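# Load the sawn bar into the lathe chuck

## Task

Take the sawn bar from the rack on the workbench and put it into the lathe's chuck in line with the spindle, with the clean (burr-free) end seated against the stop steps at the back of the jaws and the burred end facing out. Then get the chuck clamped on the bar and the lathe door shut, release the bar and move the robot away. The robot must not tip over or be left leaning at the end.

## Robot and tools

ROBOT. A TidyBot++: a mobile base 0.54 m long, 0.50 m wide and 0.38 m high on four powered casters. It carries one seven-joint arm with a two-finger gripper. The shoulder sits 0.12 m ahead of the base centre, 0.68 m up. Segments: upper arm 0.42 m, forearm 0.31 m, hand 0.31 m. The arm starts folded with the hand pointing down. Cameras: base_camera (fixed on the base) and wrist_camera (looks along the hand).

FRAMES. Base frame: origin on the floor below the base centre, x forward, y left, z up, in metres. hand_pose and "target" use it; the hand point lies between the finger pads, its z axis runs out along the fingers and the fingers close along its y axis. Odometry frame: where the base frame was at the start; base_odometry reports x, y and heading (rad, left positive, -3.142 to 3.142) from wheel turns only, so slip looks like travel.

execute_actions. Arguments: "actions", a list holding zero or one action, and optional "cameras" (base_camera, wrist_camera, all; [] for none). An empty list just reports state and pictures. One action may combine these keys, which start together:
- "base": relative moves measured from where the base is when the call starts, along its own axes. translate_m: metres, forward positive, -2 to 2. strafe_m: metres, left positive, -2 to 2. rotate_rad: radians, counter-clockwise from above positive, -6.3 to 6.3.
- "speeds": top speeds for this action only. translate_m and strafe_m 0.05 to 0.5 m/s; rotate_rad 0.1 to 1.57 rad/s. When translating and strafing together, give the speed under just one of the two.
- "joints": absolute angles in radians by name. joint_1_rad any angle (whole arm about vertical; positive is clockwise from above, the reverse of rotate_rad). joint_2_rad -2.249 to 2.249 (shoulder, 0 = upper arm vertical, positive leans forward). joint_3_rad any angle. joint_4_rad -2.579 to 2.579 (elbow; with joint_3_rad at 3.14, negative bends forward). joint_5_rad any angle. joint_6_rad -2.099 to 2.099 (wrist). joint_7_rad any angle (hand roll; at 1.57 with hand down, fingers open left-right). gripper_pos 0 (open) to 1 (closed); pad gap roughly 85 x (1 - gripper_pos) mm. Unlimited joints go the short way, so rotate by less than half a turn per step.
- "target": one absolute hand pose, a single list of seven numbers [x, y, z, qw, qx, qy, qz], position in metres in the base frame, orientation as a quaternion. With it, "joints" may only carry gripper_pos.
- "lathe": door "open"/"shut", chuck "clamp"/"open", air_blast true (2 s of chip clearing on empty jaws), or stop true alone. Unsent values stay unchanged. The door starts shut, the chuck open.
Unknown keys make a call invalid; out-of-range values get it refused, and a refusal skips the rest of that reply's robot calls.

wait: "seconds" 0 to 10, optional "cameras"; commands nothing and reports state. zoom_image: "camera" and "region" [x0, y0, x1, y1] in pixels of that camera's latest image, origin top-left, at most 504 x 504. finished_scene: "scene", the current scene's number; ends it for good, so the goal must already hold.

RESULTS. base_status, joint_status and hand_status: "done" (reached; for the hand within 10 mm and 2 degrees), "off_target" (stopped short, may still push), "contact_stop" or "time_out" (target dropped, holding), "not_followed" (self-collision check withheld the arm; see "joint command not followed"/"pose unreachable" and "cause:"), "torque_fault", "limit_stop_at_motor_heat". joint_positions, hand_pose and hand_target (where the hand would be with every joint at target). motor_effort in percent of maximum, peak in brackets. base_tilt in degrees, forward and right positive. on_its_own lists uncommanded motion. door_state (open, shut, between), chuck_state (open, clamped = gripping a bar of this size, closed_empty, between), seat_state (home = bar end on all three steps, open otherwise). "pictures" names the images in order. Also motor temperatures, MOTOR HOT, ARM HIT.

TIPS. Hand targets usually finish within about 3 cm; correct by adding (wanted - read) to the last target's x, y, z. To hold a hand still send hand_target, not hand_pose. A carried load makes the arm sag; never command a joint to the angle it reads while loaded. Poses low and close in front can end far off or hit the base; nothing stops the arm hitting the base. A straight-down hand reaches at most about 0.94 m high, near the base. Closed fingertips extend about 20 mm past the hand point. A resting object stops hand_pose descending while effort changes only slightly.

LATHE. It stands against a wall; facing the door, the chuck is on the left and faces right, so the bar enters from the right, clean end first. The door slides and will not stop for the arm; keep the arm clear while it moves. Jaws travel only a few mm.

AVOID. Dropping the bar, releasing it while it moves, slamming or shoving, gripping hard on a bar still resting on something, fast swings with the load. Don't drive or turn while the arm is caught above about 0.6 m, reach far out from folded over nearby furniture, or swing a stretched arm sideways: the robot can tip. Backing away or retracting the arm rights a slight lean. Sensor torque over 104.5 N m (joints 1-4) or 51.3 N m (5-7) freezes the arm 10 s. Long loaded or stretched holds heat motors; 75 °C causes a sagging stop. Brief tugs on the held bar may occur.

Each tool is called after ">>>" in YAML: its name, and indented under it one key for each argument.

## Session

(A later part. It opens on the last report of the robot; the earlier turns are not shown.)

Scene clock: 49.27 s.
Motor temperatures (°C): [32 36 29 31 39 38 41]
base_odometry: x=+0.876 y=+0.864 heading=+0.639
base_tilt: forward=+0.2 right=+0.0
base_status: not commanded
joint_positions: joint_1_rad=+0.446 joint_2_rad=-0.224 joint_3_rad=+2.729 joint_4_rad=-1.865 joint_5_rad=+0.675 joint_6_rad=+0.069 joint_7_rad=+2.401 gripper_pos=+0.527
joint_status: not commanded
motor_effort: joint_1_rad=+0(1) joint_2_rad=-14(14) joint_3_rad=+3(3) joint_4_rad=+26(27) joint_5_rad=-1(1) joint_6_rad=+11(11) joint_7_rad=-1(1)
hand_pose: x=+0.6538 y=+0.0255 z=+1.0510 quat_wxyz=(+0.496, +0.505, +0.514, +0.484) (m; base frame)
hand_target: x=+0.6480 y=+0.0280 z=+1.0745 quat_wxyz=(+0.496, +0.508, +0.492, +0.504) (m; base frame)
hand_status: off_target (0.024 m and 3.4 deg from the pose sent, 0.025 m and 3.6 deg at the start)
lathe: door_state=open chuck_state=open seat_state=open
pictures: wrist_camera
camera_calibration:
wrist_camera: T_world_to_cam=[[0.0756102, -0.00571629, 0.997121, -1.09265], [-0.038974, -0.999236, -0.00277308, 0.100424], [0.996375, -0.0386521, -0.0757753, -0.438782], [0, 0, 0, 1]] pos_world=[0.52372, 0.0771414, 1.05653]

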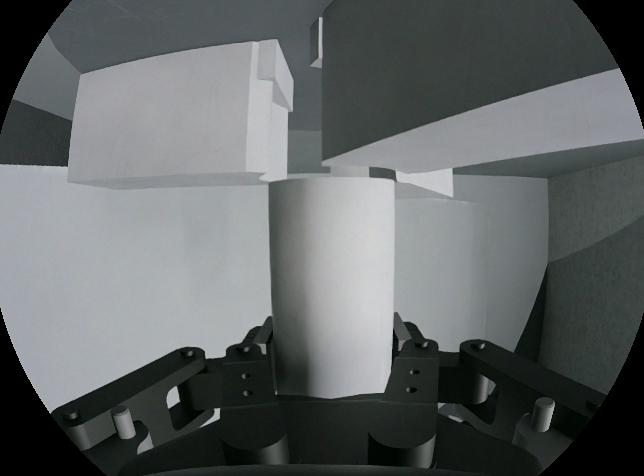

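>>> execute_actions:
  actions:
    - {"target":[0.648,0.028,1.0755,0.488,0.516,0.484,0.512]}
  cameras: ["wrist_camera"]

>>> zoom_image:
  camera: "wrist_camera"
  region: [200, 60, 440, 200]

Scene clock: 49.97 s.
Motor temperatures (°C): [32 36 29 31 39 38 41]
base_odometry: x=+0.876 y=+0.864 heading=+0.639
base_tilt: forward=+0.2 right=+0.0
base_status: not commanded
joint_positions: joint_1_rad=+0.441 joint_2_rad=-0.224 joint_3_rad=+2.733 joint_4_rad=-1.865 joint_5_rad=+0.668 joint_6_rad=+0.069 joint_7_rad=+2.392 gripper_pos=+0.527
joint_status: not commanded
motor_effort: joint_1_rad=+0(0) joint_2_rad=-13(14) joint_3_rad=+2(3) joint_4_rad=+27(27) joint_5_rad=-1(1) joint_6_rad=+11(11) joint_7_rad=-1(1)
hand_pose: x=+0.6537 y=+0.0262 z=+1.0513 quat_wxyz=(+0.492, +0.509, +0.510, +0.489) (m; base frame)
hand_target: x=+0.6480 y=+0.0280 z=+1.0755 quat_wxyz=(+0.488, +0.516, +0.484, +0.512) (m; base frame)
hand_status: off_target (0.025 m and 4.1 deg from the pose sent, 0.025 m and 4.9 deg at the start)
lathe: door_state=open chuck_state=open seat_state=open
pictures: wrist_camera
camera_calibration:
wrist_camera: T_world_to_cam=[[0.0749292, -0.0216255, 0.996954, -1.0919], [-0.0378429, -0.999106, -0.018828, 0.117251], [0.996471, -0.0363168, -0.0756806, -0.438814], [0, 0, 0, 1]] pos_world=[0.523518, 0.0775971, 1.05758]

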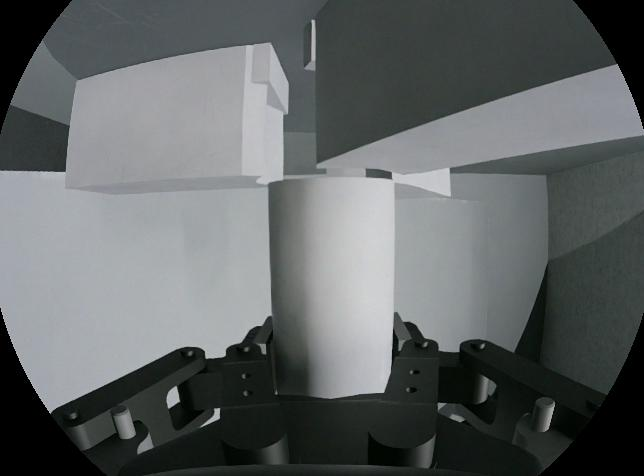

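Scaled by 2.100.

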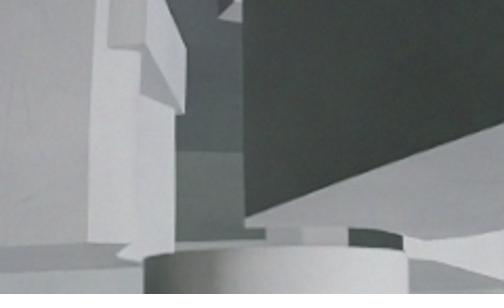

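>>> execute_actions:
  actions:
    - {"base":{"translate_m":-0.005},"speeds":{"translate_m":0.05},"target":[0.648,0.028,1.0772,0.486,0.518,0.482,0.514]}
  cameras: ["wrist_camera"]

>>> zoom_image:
  camera: "wrist_camera"
  region: [200, 60, 440, 200]

Scene clock: 51.07 s.
Motor temperatures (°C): [32 36 29 31 39 38 41]
base_odometry: x=+0.872 y=+0.861 heading=+0.639
base_tilt: forward=+0.2 right=+0.0
base_status: done
joint_positions: joint_1_rad=+0.430 joint_2_rad=-0.224 joint_3_rad=+2.739 joint_4_rad=-1.863 joint_5_rad=+0.668 joint_6_rad=+0.068 joint_7_rad=+2.386 gripper_pos=+0.527
joint_status: not commanded
motor_effort: joint_1_rad=+0(1) joint_2_rad=-14(18) joint_3_rad=+2(4) joint_4_rad=+26(27) joint_5_rad=-1(1) joint_6_rad=+10(12) joint_7_rad=+0(1)
hand_pose: x=+0.6535 y=+0.0282 z=+1.0533 quat_wxyz=(+0.490, +0.509, +0.509, +0.493) (m; base frame)
hand_target: x=+0.6480 y=+0.0280 z=+1.0772 quat_wxyz=(+0.486, +0.518, +0.482, +0.514) (m; base frame)
hand_status: off_target (0.025 m and 4.1 deg from the pose sent, 0.027 m and 4.5 deg at the start)
lathe: door_state=open chuck_state=open seat_state=open
pictures: wrist_camera
camera_calibration:
wrist_camera: T_world_to_cam=[[0.0720389, -0.0287895, 0.996986, -1.09176], [-0.0336403, -0.999085, -0.0264193, 0.124442], [0.996834, -0.0316357, -0.0729415, -0.44168], [0, 0, 0, 1]] pos_world=[0.523118, 0.0789237, 1.05954]

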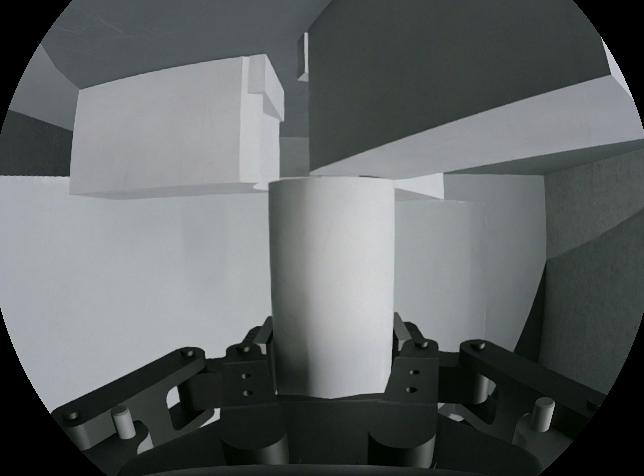

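Scaled by 2.100.

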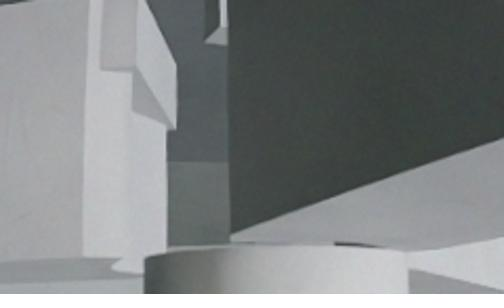

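>>> execute_actions:
  actions:
    - {"base":{"translate_m":-0.004},"speeds":{"translate_m":0.05},"target":[0.648,0.027,1.0762,0.486,0.518,0.482,0.514]}
  cameras: ["wrist_camera"]

>>> zoom_image:
  camera: "wrist_camera"
  region: [230, 110, 410, 210]

Scene clock: 52.07 s.
Motor temperatures (°C): [32 36 29 31 39 38 41]
base_odometry: x=+0.869 y=+0.859 heading=+0.639
base_tilt: forward=+0.2 right=+0.0
base_status: done
joint_positions: joint_1_rad=+0.430 joint_2_rad=-0.225 joint_3_rad=+2.741 joint_4_rad=-1.863 joint_5_rad=+0.668 joint_6_rad=+0.068 joint_7_rad=+2.386 gripper_pos=+0.527
joint_status: not commanded
motor_effort: joint_1_rad=+1(1) joint_2_rad=-13(17) joint_3_rad=+4(4) joint_4_rad=+26(27) joint_5_rad=-1(1) joint_6_rad=+10(12) joint_7_rad=-1(1)
hand_pose: x=+0.6534 y=+0.0276 z=+1.0536 quat_wxyz=(+0.490, +0.509, +0.508, +0.492) (m; base frame)
hand_target: x=+0.6480 y=+0.0270 z=+1.0762 quat_wxyz=(+0.486, +0.518, +0.482, +0.514) (m; base frame)
hand_status: off_target (0.023 m and 4.0 deg from the pose sent, 0.024 m and 4.1 deg at the start)
lathe: door_state=open chuck_state=open seat_state=open
pictures: wrist_camera
camera_calibration:
wrist_camera: T_world_to_cam=[[0.0714074, -0.0289509, 0.997027, -1.09174], [-0.0345315, -0.999051, -0.0265366, 0.12463], [0.996849, -0.0325339, -0.0723394, -0.442124], [0, 0, 0, 1]] pos_world=[0.522993, 0.0785213, 1.05982]

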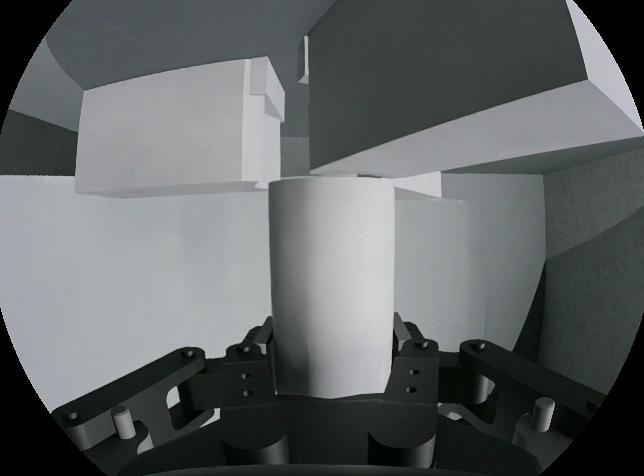

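Scaled by 2.800.

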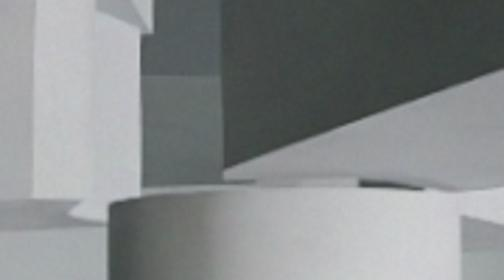

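>>> execute_actions:
  actions:
    - {"target":[0.648,0.027,1.0742,0.486,0.518,0.482,0.514]}
  cameras: []

>>> execute_actions:
  actions:
    - {"base":{"strafe_m":0.006},"speeds":{"strafe_m":0.05}}
  cameras: ["wrist_camera"]

>>> zoom_image:
  camera: "wrist_camera"
  region: [230, 110, 410, 210]

Scene clock: 52.80 s.
Motor temperatures (°C): [32 36 29 31 39 38 41]
base_odometry: x=+0.869 y=+0.859 heading=+0.639
base_tilt: forward=+0.2 right=+0.0
base_status: not commanded
joint_positions: joint_1_rad=+0.433 joint_2_rad=-0.225 joint_3_rad=+2.740 joint_4_rad=-1.863 joint_5_rad=+0.659 joint_6_rad=+0.068 joint_7_rad=+2.386 gripper_pos=+0.527
joint_status: not commanded
motor_effort: joint_1_rad=+0(1) joint_2_rad=-14(14) joint_3_rad=+3(3) joint_4_rad=+26(27) joint_5_rad=-1(1) joint_6_rad=+11(11) joint_7_rad=-1(1)
hand_pose: x=+0.6535 y=+0.0264 z=+1.0537 quat_wxyz=(+0.489, +0.512, +0.505, +0.494) (m; base frame)
hand_target: x=+0.6480 y=+0.0270 z=+1.0742 quat_wxyz=(+0.486, +0.518, +0.482, +0.514) (m; base frame)
hand_status: off_target (0.021 m and 3.6 deg from the pose sent, 0.021 m and 4.0 deg at the start)
lathe: door_state=open chuck_state=open seat_state=open
pictures: none
No camera images: "cameras" was empty.

Scene clock: 53.40 s.
Motor temperatures (°C): [32 36 29 31 39 38 41]
base_odometry: x=+0.865 y=+0.863 heading=+0.639
base_tilt: forward=+0.2 right=+0.0
base_status: done
joint_positions: joint_1_rad=+0.436 joint_2_rad=-0.225 joint_3_rad=+2.743 joint_4_rad=-1.863 joint_5_rad=+0.659 joint_6_rad=+0.067 joint_7_rad=+2.386 gripper_pos=+0.527
joint_status: not commanded
motor_effort: joint_1_rad=-1(3) joint_2_rad=-14(16) joint_3_rad=+1(3) joint_4_rad=+26(28) joint_5_rad=-1(1) joint_6_rad=+12(13) joint_7_rad=-1(1)
hand_pose: x=+0.6535 y=+0.0221 z=+1.0536 quat_wxyz=(+0.490, +0.514, +0.503, +0.492) (m; base frame)
hand_target: x=+0.6480 y=+0.0270 z=+1.0742 quat_wxyz=(+0.486, +0.518, +0.482, +0.514) (m; base frame)
hand_status: not commanded
lathe: door_state=open chuck_state=open seat_state=open
pictures: wrist_camera
camera_calibration:
wrist_camera: T_world_to_cam=[[0.0711891, -0.0388524, 0.996706, -1.09124], [-0.0452792, -0.998337, -0.0356819, 0.135796], [0.996435, -0.0425899, -0.0728299, -0.441422], [0, 0, 0, 1]] pos_world=[0.523681, 0.0743727, 1.06034]

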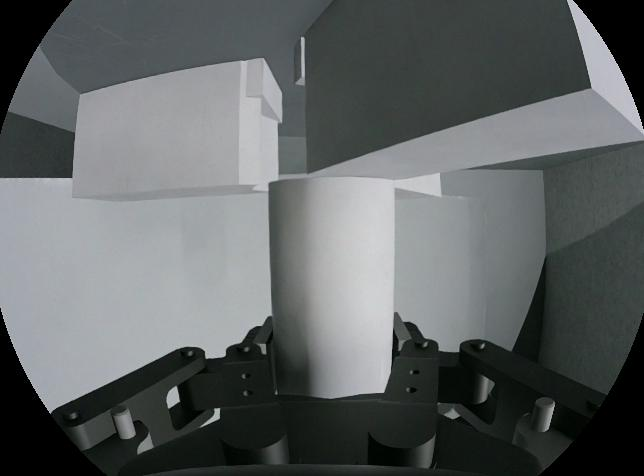

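Scaled by 2.800.

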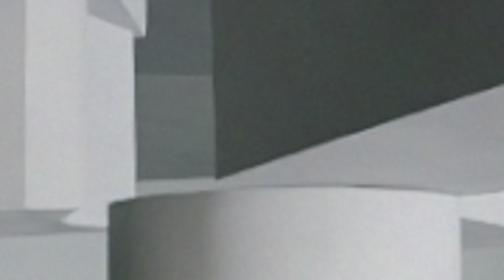

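>>> execute_actions:
  actions:
    - {"base":{"strafe_m":-0.008},"speeds":{"strafe_m":0.05},"target":[0.648,0.027,1.0715,0.490,0.514,0.486,0.510]}
  cameras: ["wrist_camera"]

>>> zoom_image:
  camera: "wrist_camera"
  region: [230, 110, 410, 210]

Scene clock: 54.30 s.
Motor temperatures (°C): [32 36 29 31 39 38 41]
base_odometry: x=+0.870 y=+0.857 heading=+0.639
base_tilt: forward=+0.2 right=+0.0
base_status: done
joint_positions: joint_1_rad=+0.447 joint_2_rad=-0.225 joint_3_rad=+2.731 joint_4_rad=-1.863 joint_5_rad=+0.652 joint_6_rad=+0.067 joint_7_rad=+2.386 gripper_pos=+0.527
joint_status: not commanded
motor_effort: joint_1_rad=+0(1) joint_2_rad=-14(15) joint_3_rad=+3(4) joint_4_rad=+26(27) joint_5_rad=-1(1) joint_6_rad=+11(12) joint_7_rad=-1(1)
hand_pose: x=+0.6537 y=+0.0241 z=+1.0531 quat_wxyz=(+0.489, +0.515, +0.503, +0.493) (m; base frame)
hand_target: x=+0.6480 y=+0.0270 z=+1.0715 quat_wxyz=(+0.490, +0.514, +0.486, +0.510) (m; base frame)
hand_status: off_target (0.019 m and 2.7 deg from the pose sent, 0.019 m and 2.8 deg at the start)
lathe: door_state=open chuck_state=open seat_state=open
pictures: wrist_camera
camera_calibration:
wrist_camera: T_world_to_cam=[[0.0718906, -0.0430844, 0.996482, -1.09074], [-0.0439441, -0.998233, -0.0399898, 0.141442], [0.996444, -0.0409146, -0.0736569, -0.440726], [0, 0, 0, 1]] pos_world=[0.523788, 0.0761663, 1.0601]

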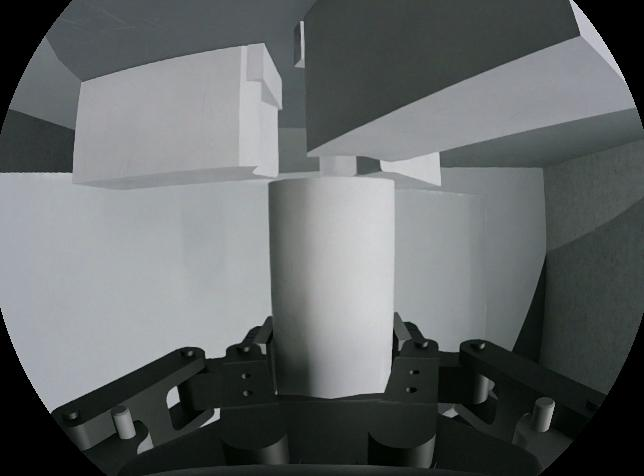

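Scaled by 2.800.

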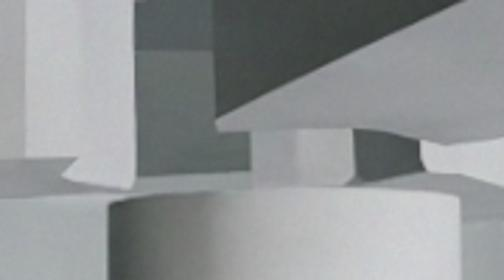

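>>> execute_actions:
  actions:
    - {"target":[0.648,0.029,1.067,0.496,0.508,0.491,0.505]}
  cameras: ["wrist_camera"]

>>> zoom_image:
  camera: "wrist_camera"
  region: [230, 110, 410, 210]

Scene clock: 55.17 s.
Motor temperatures (°C): [32 36 29 31 39 38 41]
base_odometry: x=+0.870 y=+0.857 heading=+0.639
base_tilt: forward=+0.2 right=+0.0
base_status: not commanded
joint_positions: joint_1_rad=+0.495 joint_2_rad=-0.225 joint_3_rad=+2.692 joint_4_rad=-1.866 joint_5_rad=+0.623 joint_6_rad=+0.067 joint_7_rad=+2.397 gripper_pos=+0.527
joint_status: not commanded
motor_effort: joint_1_rad=+0(1) joint_2_rad=-13(14) joint_3_rad=+2(4) joint_4_rad=+26(27) joint_5_rad=-1(1) joint_6_rad=+11(12) joint_7_rad=+0(1)
hand_pose: x=+0.6548 y=+0.0207 z=+1.0491 quat_wxyz=(+0.488, +0.522, +0.498, +0.491) (m; base frame)
hand_target: x=+0.6480 y=+0.0290 z=+1.0670 quat_wxyz=(+0.496, +0.508, +0.491, +0.505) (m; base frame)
hand_status: off_target (0.021 m and 2.6 deg from the pose sent, 0.016 m and 2.2 deg at the start)
lathe: door_state=open chuck_state=open seat_state=open
pictures: wrist_camera
camera_calibration:
wrist_camera: T_world_to_cam=[[0.0768592, -0.054847, 0.995532, -1.089], [-0.0575249, -0.997067, -0.0504904, 0.157759], [0.995381, -0.0533872, -0.0797888, -0.434924], [0, 0, 0, 1]] pos_world=[0.525689, 0.0743483, 1.05739]

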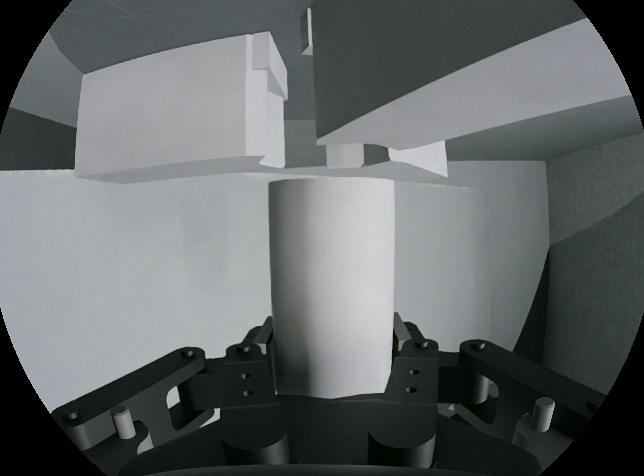

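Scaled by 2.800.

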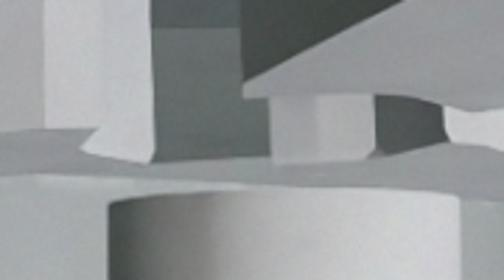

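>>> execute_actions:
  actions:
    - {"target":[0.647,0.033,1.069,0.4995,0.4995,0.5005,0.5005]}
  cameras: ["wrist_camera"]

>>> zoom_image:
  camera: "wrist_camera"
  region: [230, 110, 410, 210]

Scene clock: 56.27 s.
Motor temperatures (°C): [32 36 29 31 39 38 41]
base_odometry: x=+0.870 y=+0.857 heading=+0.639
base_tilt: forward=+0.2 right=+0.0
base_status: not commanded
joint_positions: joint_1_rad=+0.470 joint_2_rad=-0.225 joint_3_rad=+2.704 joint_4_rad=-1.866 joint_5_rad=+0.623 joint_6_rad=+0.067 joint_7_rad=+2.397 gripper_pos=+0.527
joint_status: not commanded
motor_effort: joint_1_rad=+0(1) joint_2_rad=-13(14) joint_3_rad=+3(4) joint_4_rad=+26(27) joint_5_rad=-1(1) joint_6_rad=+11(12) joint_7_rad=-1(1)
hand_pose: x=+0.6542 y=+0.0271 z=+1.0498 quat_wxyz=(+0.484, +0.519, +0.501, +0.496) (m; base frame)
hand_target: x=+0.6470 y=+0.0330 z=+1.0690 quat_wxyz=(+0.499, +0.500, +0.501, +0.500) (m; base frame)
hand_status: off_target (0.021 m and 2.9 deg from the pose sent, 0.025 m and 3.1 deg at the start)
lathe: door_state=open chuck_state=open seat_state=open
pictures: wrist_camera
camera_calibration:
wrist_camera: T_world_to_cam=[[0.0764238, -0.0560247, 0.9955, -1.08897], [-0.0438288, -0.997644, -0.0527806, 0.157612], [0.996112, -0.0395979, -0.0786992, -0.435871], [0, 0, 0, 1]] pos_world=[0.524307, 0.0789721, 1.05808]

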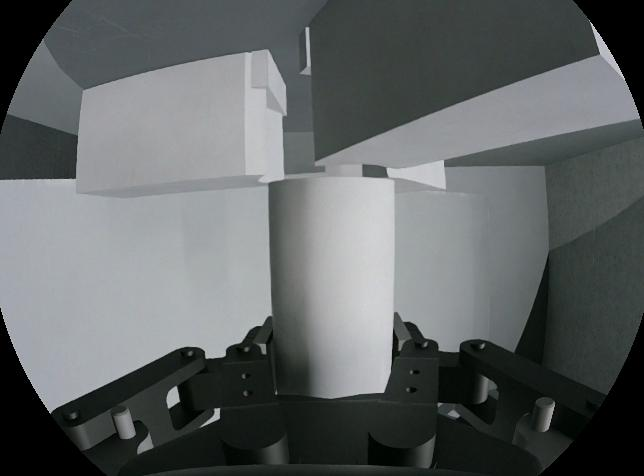

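Scaled by 2.800.

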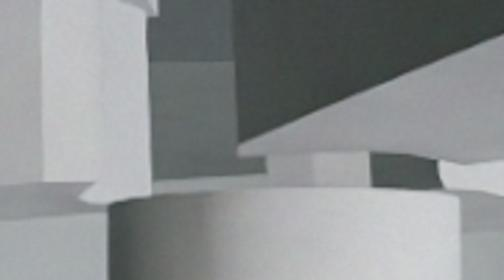

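>>> execute_actions:
  actions:
    - {"target":[0.647,0.032,1.069,0.507,0.492,0.508,0.493]}
  cameras: ["wrist_camera"]

>>> zoom_image:
  camera: "wrist_camera"
  region: [230, 110, 410, 210]

Scene clock: 56.97 s.
Motor temperatures (°C): [32 36 29 31 39 38 41]
base_odometry: x=+0.870 y=+0.857 heading=+0.639
base_tilt: forward=+0.2 right=+0.0
base_status: not commanded
joint_positions: joint_1_rad=+0.468 joint_2_rad=-0.225 joint_3_rad=+2.707 joint_4_rad=-1.866 joint_5_rad=+0.624 joint_6_rad=+0.067 joint_7_rad=+2.407 gripper_pos=+0.527
joint_status: not commanded
motor_effort: joint_1_rad=+0(0) joint_2_rad=-13(14) joint_3_rad=+3(4) joint_4_rad=+26(26) joint_5_rad=-1(1) joint_6_rad=+11(11) joint_7_rad=-1(1)
hand_pose: x=+0.6541 y=+0.0266 z=+1.0499 quat_wxyz=(+0.487, +0.516, +0.503, +0.493) (m; base frame)
hand_target: x=+0.6470 y=+0.0320 z=+1.0690 quat_wxyz=(+0.507, +0.492, +0.508, +0.493) (m; base frame)
hand_status: off_target (0.021 m and 3.6 deg from the pose sent, 0.021 m and 4.1 deg at the start)
lathe: door_state=open chuck_state=open seat_state=open
pictures: wrist_camera
camera_calibration:
wrist_camera: T_world_to_cam=[[0.0762864, -0.0448005, 0.996079, -1.08995], [-0.0438793, -0.998173, -0.0415341, 0.145359], [0.99612, -0.0405388, -0.0781128, -0.43642], [0, 0, 0, 1]] pos_world=[0.524254, 0.0785706, 1.05763]

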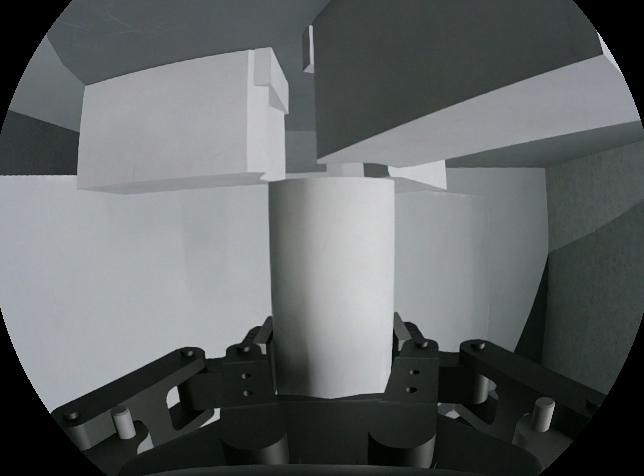

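Scaled by 2.800.

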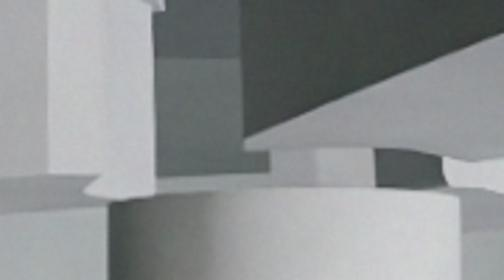

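>>> execute_actions:
  actions:
    - {"base":{"strafe_m":0.004},"speeds":{"strafe_m":0.05},"target":[0.647,0.032,1.0705,0.511,0.487,0.513,0.488]}
  cameras: ["wrist_camera"]

>>> zoom_image:
  camera: "wrist_camera"
  region: [230, 110, 410, 210]

Scene clock: 57.67 s.
Motor temperatures (°C): [32 36 29 31 39 38 41]
base_odometry: x=+0.867 y=+0.860 heading=+0.639
base_tilt: forward=+0.2 right=+0.0
base_status: done
joint_positions: joint_1_rad=+0.454 joint_2_rad=-0.225 joint_3_rad=+2.719 joint_4_rad=-1.866 joint_5_rad=+0.634 joint_6_rad=+0.067 joint_7_rad=+2.407 gripper_pos=+0.527
joint_status: not commanded
motor_effort: joint_1_rad=+0(2) joint_2_rad=-14(16) joint_3_rad=+2(4) joint_4_rad=+27(27) joint_5_rad=-1(1) joint_6_rad=+11(13) joint_7_rad=-1(1)
hand_pose: x=+0.6537 y=+0.0267 z=+1.0507 quat_wxyz=(+0.489, +0.514, +0.505, +0.492) (m; base frame)
hand_target: x=+0.6470 y=+0.0320 z=+1.0705 quat_wxyz=(+0.511, +0.487, +0.513, +0.488) (m; base frame)
hand_status: off_target (0.022 m and 4.1 deg from the pose sent, 0.022 m and 4.5 deg at the start)
lathe: door_state=open chuck_state=open seat_state=open
pictures: wrist_camera
camera_calibration:
wrist_camera: T_world_to_cam=[[0.0754042, -0.037609, 0.996444, -1.09066], [-0.0412977, -0.998549, -0.0345633, 0.136466], [0.996298, -0.0385446, -0.0768479, -0.437397], [0, 0, 0, 1]] pos_world=[0.523654, 0.0783905, 1.05788]

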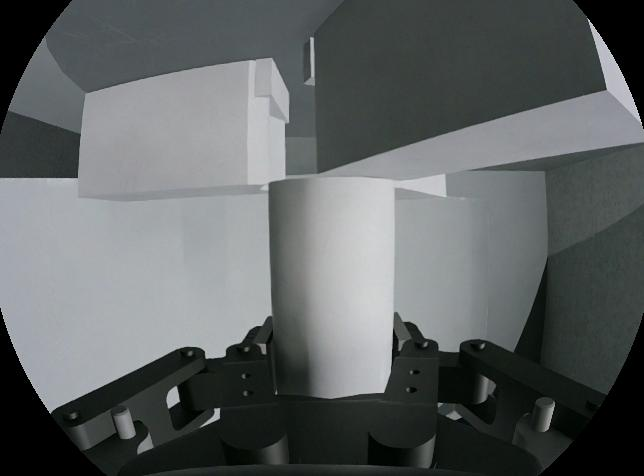

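Scaled by 2.800.

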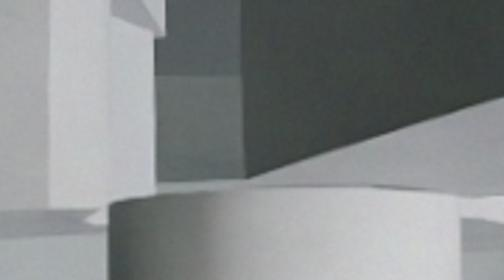

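>>> execute_actions:
  actions:
    - {"base":{"strafe_m":0.006},"speeds":{"strafe_m":0.05}}
  cameras: ["wrist_camera"]

>>> zoom_image:
  camera: "wrist_camera"
  region: [230, 110, 410, 210]

Scene clock: 58.47 s.
Motor temperatures (°C): [32 36 29 31 39 38 41]
base_odometry: x=+0.864 y=+0.865 heading=+0.639
base_tilt: forward=+0.2 right=+0.0
base_status: done
joint_positions: joint_1_rad=+0.453 joint_2_rad=-0.225 joint_3_rad=+2.730 joint_4_rad=-1.866 joint_5_rad=+0.634 joint_6_rad=+0.067 joint_7_rad=+2.407 gripper_pos=+0.527
joint_status: not commanded
motor_effort: joint_1_rad=-1(4) joint_2_rad=-14(16) joint_3_rad=+1(4) joint_4_rad=+26(28) joint_5_rad=-1(1) joint_6_rad=+12(14) joint_7_rad=-1(1)
hand_pose: x=+0.6536 y=+0.0207 z=+1.0513 quat_wxyz=(+0.491, +0.516, +0.502, +0.490) (m; base frame)
hand_target: x=+0.6470 y=+0.0320 z=+1.0705 quat_wxyz=(+0.511, +0.487, +0.513, +0.488) (m; base frame)
hand_status: not commanded
lathe: door_state=open chuck_state=open seat_state=open
pictures: wrist_camera
camera_calibration:
wrist_camera: T_world_to_cam=[[0.07404, -0.040401, 0.996437, -1.09054], [-0.0510261, -0.998024, -0.0366739, 0.139032], [0.995949, -0.0481289, -0.0759551, -0.438021], [0, 0, 0, 1]] pos_world=[0.524085, 0.073617, 1.05849]

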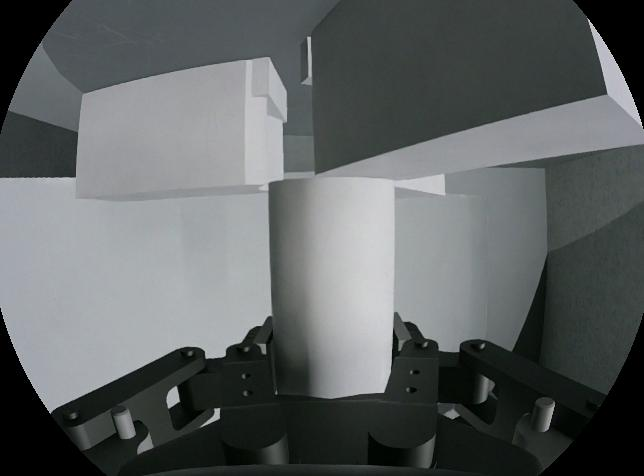

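Scaled by 2.800.

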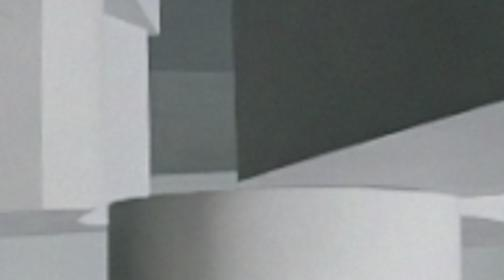

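>>> execute_actions:
  actions:
    - {"base":{"strafe_m":-0.006,"translate_m":-0.007},"speeds":{"strafe_m":0.05},"target":[0.647,0.032,1.0715,0.511,0.487,0.513,0.488]}
  cameras: ["wrist_camera"]

>>> zoom_image:
  camera: "wrist_camera"
  region: [230, 110, 410, 210]

>>> execute_actions:
  actions:
    - {"base":{"strafe_m":0.008},"speeds":{"strafe_m":0.05}}
  cameras: ["wrist_camera"]

>>> zoom_image:
  camera: "wrist_camera"
  region: [230, 110, 410, 210]

Scene clock: 60.43 s.
Motor temperatures (°C): [32 36 29 31 39 38 41]
base_odometry: x=+0.862 y=+0.856 heading=+0.639
base_tilt: forward=+0.2 right=+0.0
base_status: done
joint_positions: joint_1_rad=+0.445 joint_2_rad=-0.226 joint_3_rad=+2.730 joint_4_rad=-1.866 joint_5_rad=+0.635 joint_6_rad=+0.067 joint_7_rad=+2.407 gripper_pos=+0.527
joint_status: not commanded
motor_effort: joint_1_rad=+0(1) joint_2_rad=-14(16) joint_3_rad=+3(5) joint_4_rad=+26(27) joint_5_rad=-1(1) joint_6_rad=+11(11) joint_7_rad=-1(1)
hand_pose: x=+0.6532 y=+0.0251 z=+1.0516 quat_wxyz=(+0.489, +0.514, +0.505, +0.492) (m; base frame)
hand_target: x=+0.6470 y=+0.0320 z=+1.0715 quat_wxyz=(+0.511, +0.487, +0.513, +0.488) (m; base frame)
hand_status: off_target (0.022 m and 4.1 deg from the pose sent, 0.024 m and 4.3 deg at the start)
lathe: door_state=open chuck_state=open seat_state=open
pictures: wrist_camera
camera_calibration:
wrist_camera: T_world_to_cam=[[0.0738068, -0.0382194, 0.99654, -1.09066], [-0.0427864, -0.998467, -0.0351244, 0.136462], [0.996354, -0.0400459, -0.0753289, -0.438494], [0, 0, 0, 1]] pos_world=[0.523232, 0.0770081, 1.05865]

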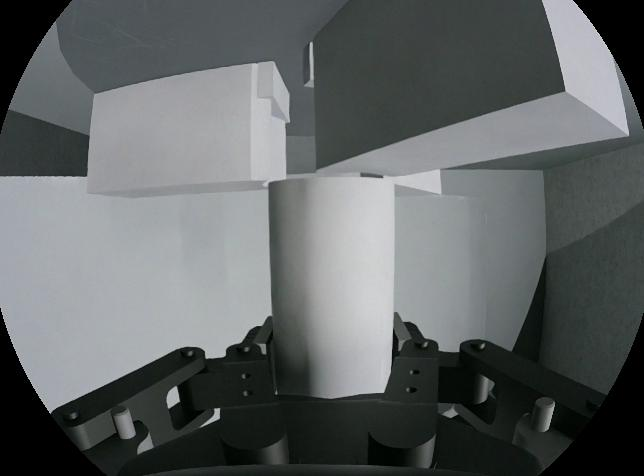

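Scaled by 2.800.

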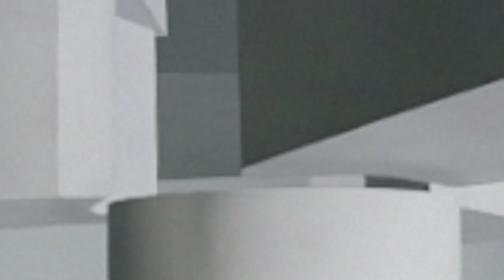

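Scene clock: 61.07 s.
Motor temperatures (°C): [32 36 29 31 39 38 41]
base_odometry: x=+0.857 y=+0.862 heading=+0.639
base_tilt: forward=+0.2 right=+0.0
base_status: done
joint_positions: joint_1_rad=+0.447 joint_2_rad=-0.226 joint_3_rad=+2.738 joint_4_rad=-1.866 joint_5_rad=+0.635 joint_6_rad=+0.067 joint_7_rad=+2.407 gripper_pos=+0.527
joint_status: not commanded
motor_effort: joint_1_rad=-1(3) joint_2_rad=-14(16) joint_3_rad=+2(4) joint_4_rad=+26(27) joint_5_rad=-1(1) joint_6_rad=+12(13) joint_7_rad=-1(1)
hand_pose: x=+0.6532 y=+0.0191 z=+1.0522 quat_wxyz=(+0.492, +0.516, +0.501, +0.490) (m; base frame)
hand_target: x=+0.6470 y=+0.0320 z=+1.0715 quat_wxyz=(+0.511, +0.487, +0.513, +0.488) (m; base frame)
hand_status: not commanded
lathe: door_state=open chuck_state=open seat_state=open
pictures: wrist_camera
camera_calibration:
wrist_camera: T_world_to_cam=[[0.0724487, -0.0405816, 0.996546, -1.09054], [-0.0527701, -0.997928, -0.0368015, 0.138759], [0.995975, -0.0499216, -0.0744402, -0.439187], [0, 0, 0, 1]] pos_world=[0.52375, 0.0722903, 1.05919]

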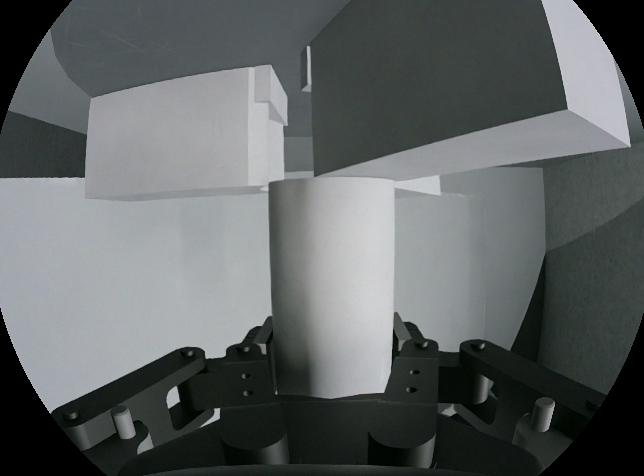

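Scaled by 2.800.

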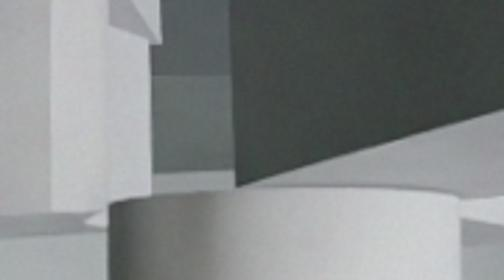

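>>> execute_actions:
  actions:
    - {"base":{"strafe_m":-0.012},"speeds":{"strafe_m":0.05}}
  cameras: ["wrist_camera"]

>>> zoom_image:
  camera: "wrist_camera"
  region: [200, 90, 440, 240]

Scene clock: 62.60 s.
Motor temperatures (°C): [32 36 29 31 39 38 41]
base_odometry: x=+0.864 y=+0.853 heading=+0.639
base_tilt: forward=+0.2 right=+0.0
base_status: done
joint_positions: joint_1_rad=+0.444 joint_2_rad=-0.226 joint_3_rad=+2.736 joint_4_rad=-1.866 joint_5_rad=+0.635 joint_6_rad=+0.067 joint_7_rad=+2.407 gripper_pos=+0.527
joint_status: not commanded
motor_effort: joint_1_rad=+0(3) joint_2_rad=-14(16) joint_3_rad=+3(6) joint_4_rad=+26(27) joint_5_rad=-1(1) joint_6_rad=+11(12) joint_7_rad=-1(1)
hand_pose: x=+0.6531 y=+0.0221 z=+1.0521 quat_wxyz=(+0.490, +0.515, +0.503, +0.491) (m; base frame)
hand_target: x=+0.6470 y=+0.0320 z=+1.0715 quat_wxyz=(+0.511, +0.487, +0.513, +0.488) (m; base frame)
hand_status: not commanded
lathe: door_state=open chuck_state=open seat_state=open
pictures: wrist_camera
camera_calibration:
wrist_camera: T_world_to_cam=[[0.0728132, -0.0397418, 0.996553, -1.09058], [-0.0476102, -0.998205, -0.036329, 0.137832], [0.996209, -0.0448009, -0.0745747, -0.439101], [0, 0, 0, 1]] pos_world=[0.523407, 0.0745706, 1.05909]

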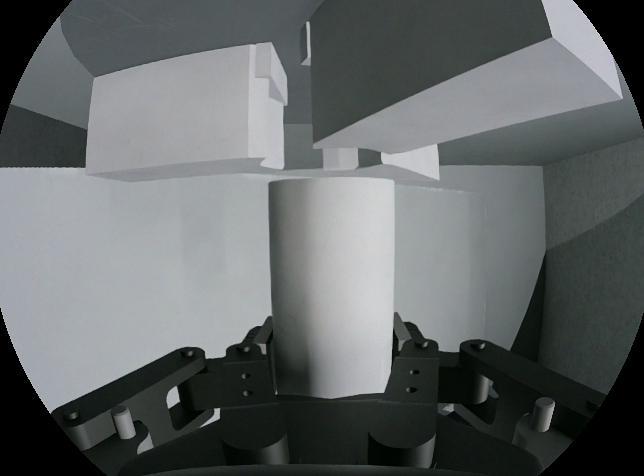

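Scaled by 2.100.

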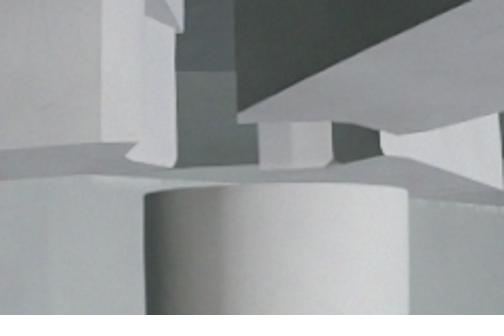

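>>> zoom_image:
  camera: "wrist_camera"
  region: [250, 130, 330, 200]

>>> zoom_image:
  camera: "wrist_camera"
  region: [310, 130, 410, 200]

>>> zoom_image:
  camera: "wrist_camera"
  region: [240, 20, 450, 200]

Scaled by 6.300.

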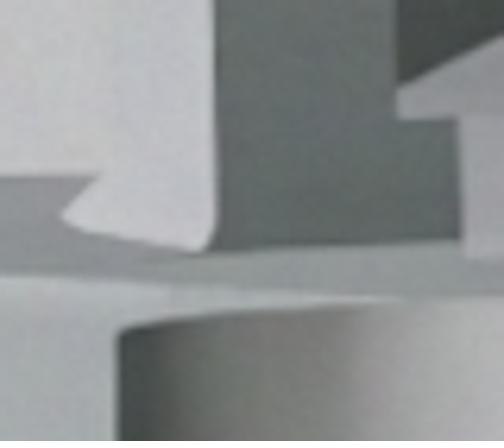

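Scaled by 5.040.

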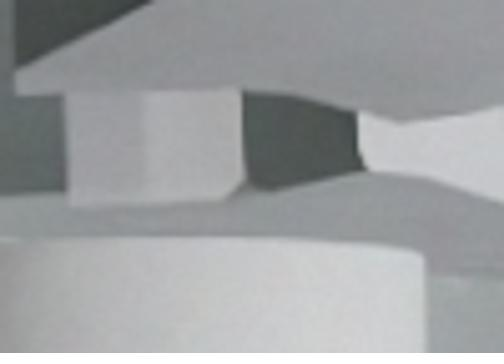

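Scaled by 2.400.

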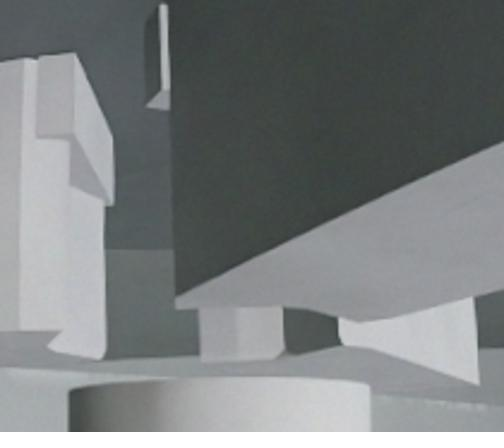

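>>> execute_actions:
  actions:
    - {"target":[0.647,0.032,1.0715,0.517,0.481,0.519,0.482]}
  cameras: ["wrist_camera"]

>>> zoom_image:
  camera: "wrist_camera"
  region: [230, 110, 410, 210]

Scene clock: 64.73 s.
Motor temperatures (°C): [32 36 29 31 39 38 41]
base_odometry: x=+0.864 y=+0.853 heading=+0.639
base_tilt: forward=+0.2 right=+0.0
base_status: not commanded
joint_positions: joint_1_rad=+0.444 joint_2_rad=-0.226 joint_3_rad=+2.736 joint_4_rad=-1.866 joint_5_rad=+0.642 joint_6_rad=+0.067 joint_7_rad=+2.415 gripper_pos=+0.527
joint_status: not commanded
motor_effort: joint_1_rad=+0(0) joint_2_rad=-14(14) joint_3_rad=+3(3) joint_4_rad=+26(27) joint_5_rad=-1(1) joint_6_rad=+11(11) joint_7_rad=-1(1)
hand_pose: x=+0.6531 y=+0.0222 z=+1.0520 quat_wxyz=(+0.494, +0.511, +0.507, +0.488) (m; base frame)
hand_target: x=+0.6470 y=+0.0320 z=+1.0715 quat_wxyz=(+0.517, +0.481, +0.519, +0.482) (m; base frame)
hand_status: off_target (0.023 m and 4.6 deg from the pose sent, 0.023 m and 5.4 deg at the start)
lathe: door_state=open chuck_state=open seat_state=open
pictures: wrist_camera
camera_calibration:
wrist_camera: T_world_to_cam=[[0.0733285, -0.0247898, 0.997, -1.09161], [-0.0467169, -0.998679, -0.0213955, 0.121657], [0.996213, -0.0450079, -0.0743897, -0.439294], [0, 0, 0, 1]] pos_world=[0.52336, 0.0746635, 1.05826]

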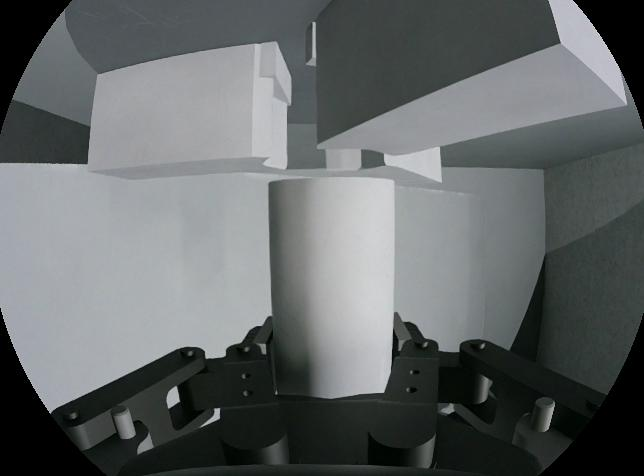

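Scaled by 2.800.

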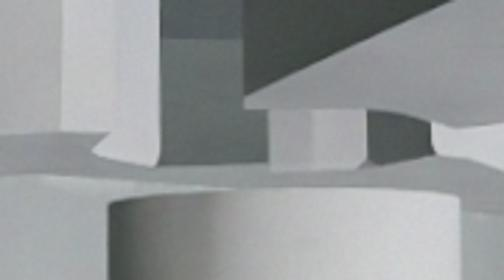

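>>> execute_actions:
  actions:
    - {"base":{"strafe_m":0.014},"speeds":{"strafe_m":0.05}}
  cameras: ["wrist_camera"]

>>> zoom_image:
  camera: "wrist_camera"
  region: [230, 110, 410, 210]

Scene clock: 65.67 s.
Motor temperatures (°C): [32 36 29 31 39 38 41]
base_odometry: x=+0.856 y=+0.864 heading=+0.639
base_tilt: forward=+0.2 right=+0.0
base_status: done
joint_positions: joint_1_rad=+0.449 joint_2_rad=-0.227 joint_3_rad=+2.739 joint_4_rad=-1.866 joint_5_rad=+0.642 joint_6_rad=+0.066 joint_7_rad=+2.415 gripper_pos=+0.527
joint_status: not commanded
motor_effort: joint_1_rad=-2(6) joint_2_rad=-14(16) joint_3_rad=-1(5) joint_4_rad=+26(27) joint_5_rad=-1(1) joint_6_rad=+12(14) joint_7_rad=-1(1)
hand_pose: x=+0.6531 y=+0.0173 z=+1.0523 quat_wxyz=(+0.496, +0.514, +0.504, +0.486) (m; base frame)
hand_target: x=+0.6470 y=+0.0320 z=+1.0715 quat_wxyz=(+0.517, +0.481, +0.519, +0.482) (m; base frame)
hand_status: not commanded
lathe: door_state=open chuck_state=open seat_state=open
pictures: wrist_camera
camera_calibration:
wrist_camera: T_world_to_cam=[[0.0728176, -0.0259839, 0.997007, -1.09162], [-0.0554066, -0.998222, -0.0219689, 0.123115], [0.995805, -0.053641, -0.0741279, -0.439342], [0, 0, 0, 1]] pos_world=[0.523809, 0.070965, 1.05849]

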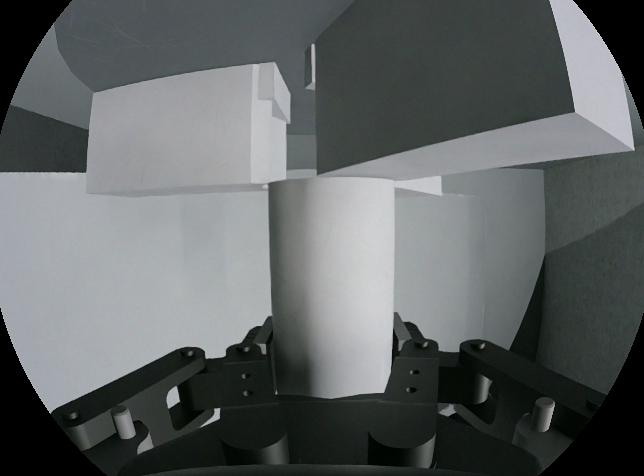

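Scaled by 2.800.

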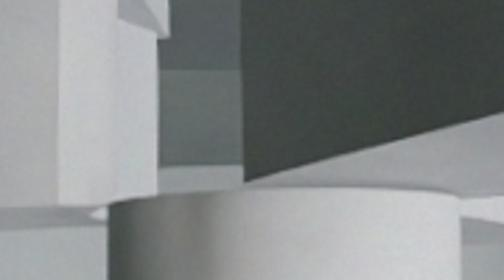

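>>> execute_actions:
  actions:
    - {"base":{"strafe_m":-0.012,"translate_m":-0.004},"speeds":{"strafe_m":0.05},"target":[0.647,0.032,1.069,0.517,0.481,0.519,0.482]}
  cameras: []

>>> execute_actions:
  actions:
    - {"base":{"strafe_m":0.013},"speeds":{"strafe_m":0.05}}
  cameras: ["wrist_camera"]

>>> zoom_image:
  camera: "wrist_camera"
  region: [230, 110, 410, 210]

Scene clock: 68.20 s.
Motor temperatures (°C): [32 36 29 31 39 38 41]
base_odometry: x=+0.859 y=+0.852 heading=+0.639
base_tilt: forward=+0.2 right=+0.0
base_status: done
joint_positions: joint_1_rad=+0.452 joint_2_rad=-0.227 joint_3_rad=+2.723 joint_4_rad=-1.866 joint_5_rad=+0.642 joint_6_rad=+0.066 joint_7_rad=+2.424 gripper_pos=+0.527
joint_status: not commanded
motor_effort: joint_1_rad=+1(2) joint_2_rad=-13(15) joint_3_rad=+3(4) joint_4_rad=+26(27) joint_5_rad=-1(1) joint_6_rad=+11(12) joint_7_rad=-1(1)
hand_pose: x=+0.6532 y=+0.0258 z=+1.0513 quat_wxyz=(+0.495, +0.507, +0.511, +0.485) (m; base frame)
hand_target: x=+0.6470 y=+0.0320 z=+1.0690 quat_wxyz=(+0.517, +0.481, +0.519, +0.482) (m; base frame)
hand_status: off_target (0.020 m and 4.0 deg from the pose sent, 0.023 m and 4.8 deg at the start)
lathe: door_state=open chuck_state=open seat_state=open
pictures: none
No camera images: "cameras" was empty.

Scene clock: 68.93 s.
Motor temperatures (°C): [32 36 29 31 39 38 41]
base_odometry: x=+0.852 y=+0.862 heading=+0.639
base_tilt: forward=+0.2 right=+0.0
base_status: done
joint_positions: joint_1_rad=+0.463 joint_2_rad=-0.227 joint_3_rad=+2.728 joint_4_rad=-1.866 joint_5_rad=+0.642 joint_6_rad=+0.066 joint_7_rad=+2.424 gripper_pos=+0.527
joint_status: not commanded
motor_effort: joint_1_rad=-1(3) joint_2_rad=-14(16) joint_3_rad=+1(4) joint_4_rad=+26(27) joint_5_rad=-1(1) joint_6_rad=+12(14) joint_7_rad=+0(1)
hand_pose: x=+0.6533 y=+0.0169 z=+1.0514 quat_wxyz=(+0.499, +0.512, +0.507, +0.482) (m; base frame)
hand_target: x=+0.6470 y=+0.0320 z=+1.0690 quat_wxyz=(+0.517, +0.481, +0.519, +0.482) (m; base frame)
hand_status: not commanded
lathe: door_state=open chuck_state=open seat_state=open
pictures: wrist_camera
camera_calibration:
wrist_camera: T_world_to_cam=[[0.0744668, -0.0146402, 0.997116, -1.09218], [-0.0578084, -0.998274, -0.0103399, 0.112036], [0.995547, -0.0568717, -0.0751846, -0.438353], [0, 0, 0, 1]] pos_world=[0.524208, 0.0709232, 1.05723]

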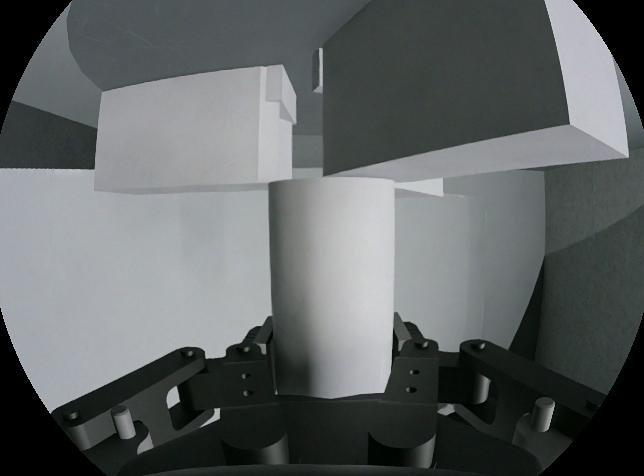

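Scaled by 2.800.

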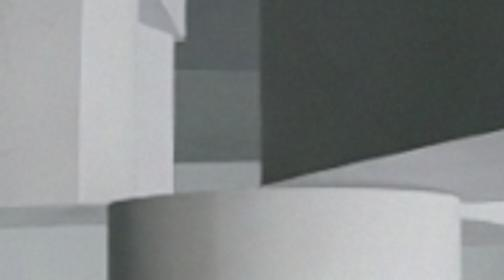

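>>> execute_actions:
  actions:
    - {"base":{"strafe_m":-0.012},"speeds":{"strafe_m":0.05},"target":[0.647,0.032,1.0705,0.512,0.486,0.514,0.487]}
  cameras: ["wrist_camera"]

>>> zoom_image:
  camera: "wrist_camera"
  region: [230, 110, 410, 210]

Scene clock: 69.87 s.
Motor temperatures (°C): [32 36 29 31 39 38 41]
base_odometry: x=+0.859 y=+0.853 heading=+0.639
base_tilt: forward=+0.2 right=+0.0
base_status: done
joint_positions: joint_1_rad=+0.447 joint_2_rad=-0.227 joint_3_rad=+2.728 joint_4_rad=-1.866 joint_5_rad=+0.642 joint_6_rad=+0.066 joint_7_rad=+2.424 gripper_pos=+0.527
joint_status: not commanded
motor_effort: joint_1_rad=+0(3) joint_2_rad=-14(16) joint_3_rad=+3(6) joint_4_rad=+26(27) joint_5_rad=-1(1) joint_6_rad=+12(12) joint_7_rad=-1(1)
hand_pose: x=+0.6529 y=+0.0257 z=+1.0515 quat_wxyz=(+0.495, +0.507, +0.511, +0.486) (m; base frame)
hand_target: x=+0.6470 y=+0.0320 z=+1.0705 quat_wxyz=(+0.512, +0.486, +0.514, +0.487) (m; base frame)
hand_status: off_target (0.021 m and 3.1 deg from the pose sent, 0.025 m and 3.4 deg at the start)
lathe: door_state=open chuck_state=open seat_state=open
pictures: wrist_camera
camera_calibration:
wrist_camera: T_world_to_cam=[[0.0745249, -0.0133662, 0.99713, -1.09219], [-0.0413668, -0.999091, -0.0103008, 0.110052], [0.996361, -0.0404804, -0.07501, -0.43857], [0, 0, 0, 1]] pos_world=[0.522922, 0.0776001, 1.05729]

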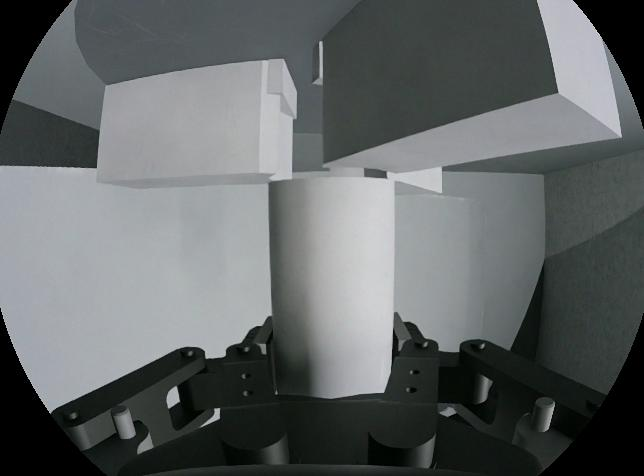

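Scaled by 2.800.

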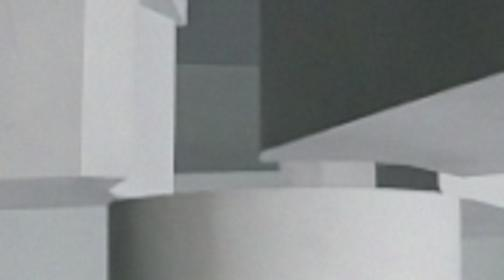

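>>> execute_actions:
  actions:
    - {"target":[0.647,0.032,1.074,0.507,0.491,0.509,0.492]}
  cameras: ["wrist_camera"]

>>> zoom_image:
  camera: "wrist_camera"
  region: [230, 110, 410, 210]

Scene clock: 70.70 s.
Motor temperatures (°C): [32 36 29 31 39 38 41]
base_odometry: x=+0.859 y=+0.853 heading=+0.639
base_tilt: forward=+0.2 right=+0.0
base_status: not commanded
joint_positions: joint_1_rad=+0.426 joint_2_rad=-0.227 joint_3_rad=+2.739 joint_4_rad=-1.866 joint_5_rad=+0.647 joint_6_rad=+0.066 joint_7_rad=+2.422 gripper_pos=+0.527
joint_status: not commanded
motor_effort: joint_1_rad=+0(0) joint_2_rad=-14(14) joint_3_rad=+2(4) joint_4_rad=+26(26) joint_5_rad=-1(1) joint_6_rad=+10(11) joint_7_rad=-1(1)
hand_pose: x=+0.6524 y=+0.0297 z=+1.0522 quat_wxyz=(+0.493, +0.505, +0.513, +0.488) (m; base frame)
hand_target: x=+0.6470 y=+0.0320 z=+1.0740 quat_wxyz=(+0.507, +0.491, +0.509, +0.492) (m; base frame)
hand_status: off_target (0.023 m and 2.3 deg from the pose sent, 0.024 m and 2.4 deg at the start)
lathe: door_state=open chuck_state=open seat_state=open
pictures: wrist_camera
camera_calibration:
wrist_camera: T_world_to_cam=[[0.0736554, -0.0120184, 0.997211, -1.09235], [-0.031924, -0.999443, -0.00968734, 0.107235], [0.996773, -0.0311215, -0.0739981, -0.43943], [0, 0, 0, 1]] pos_world=[0.521893, 0.0803709, 1.05783]

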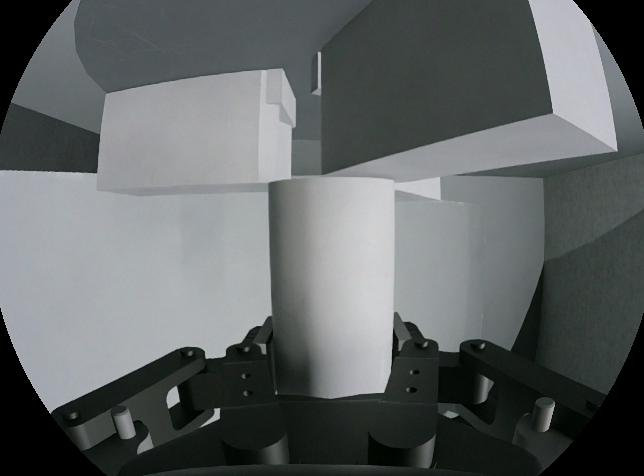

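Scaled by 2.800.

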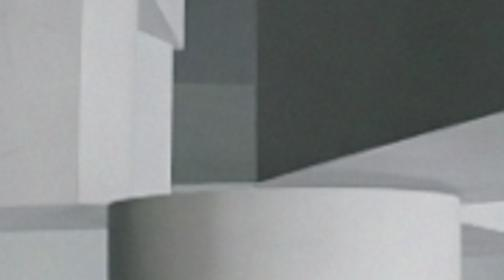

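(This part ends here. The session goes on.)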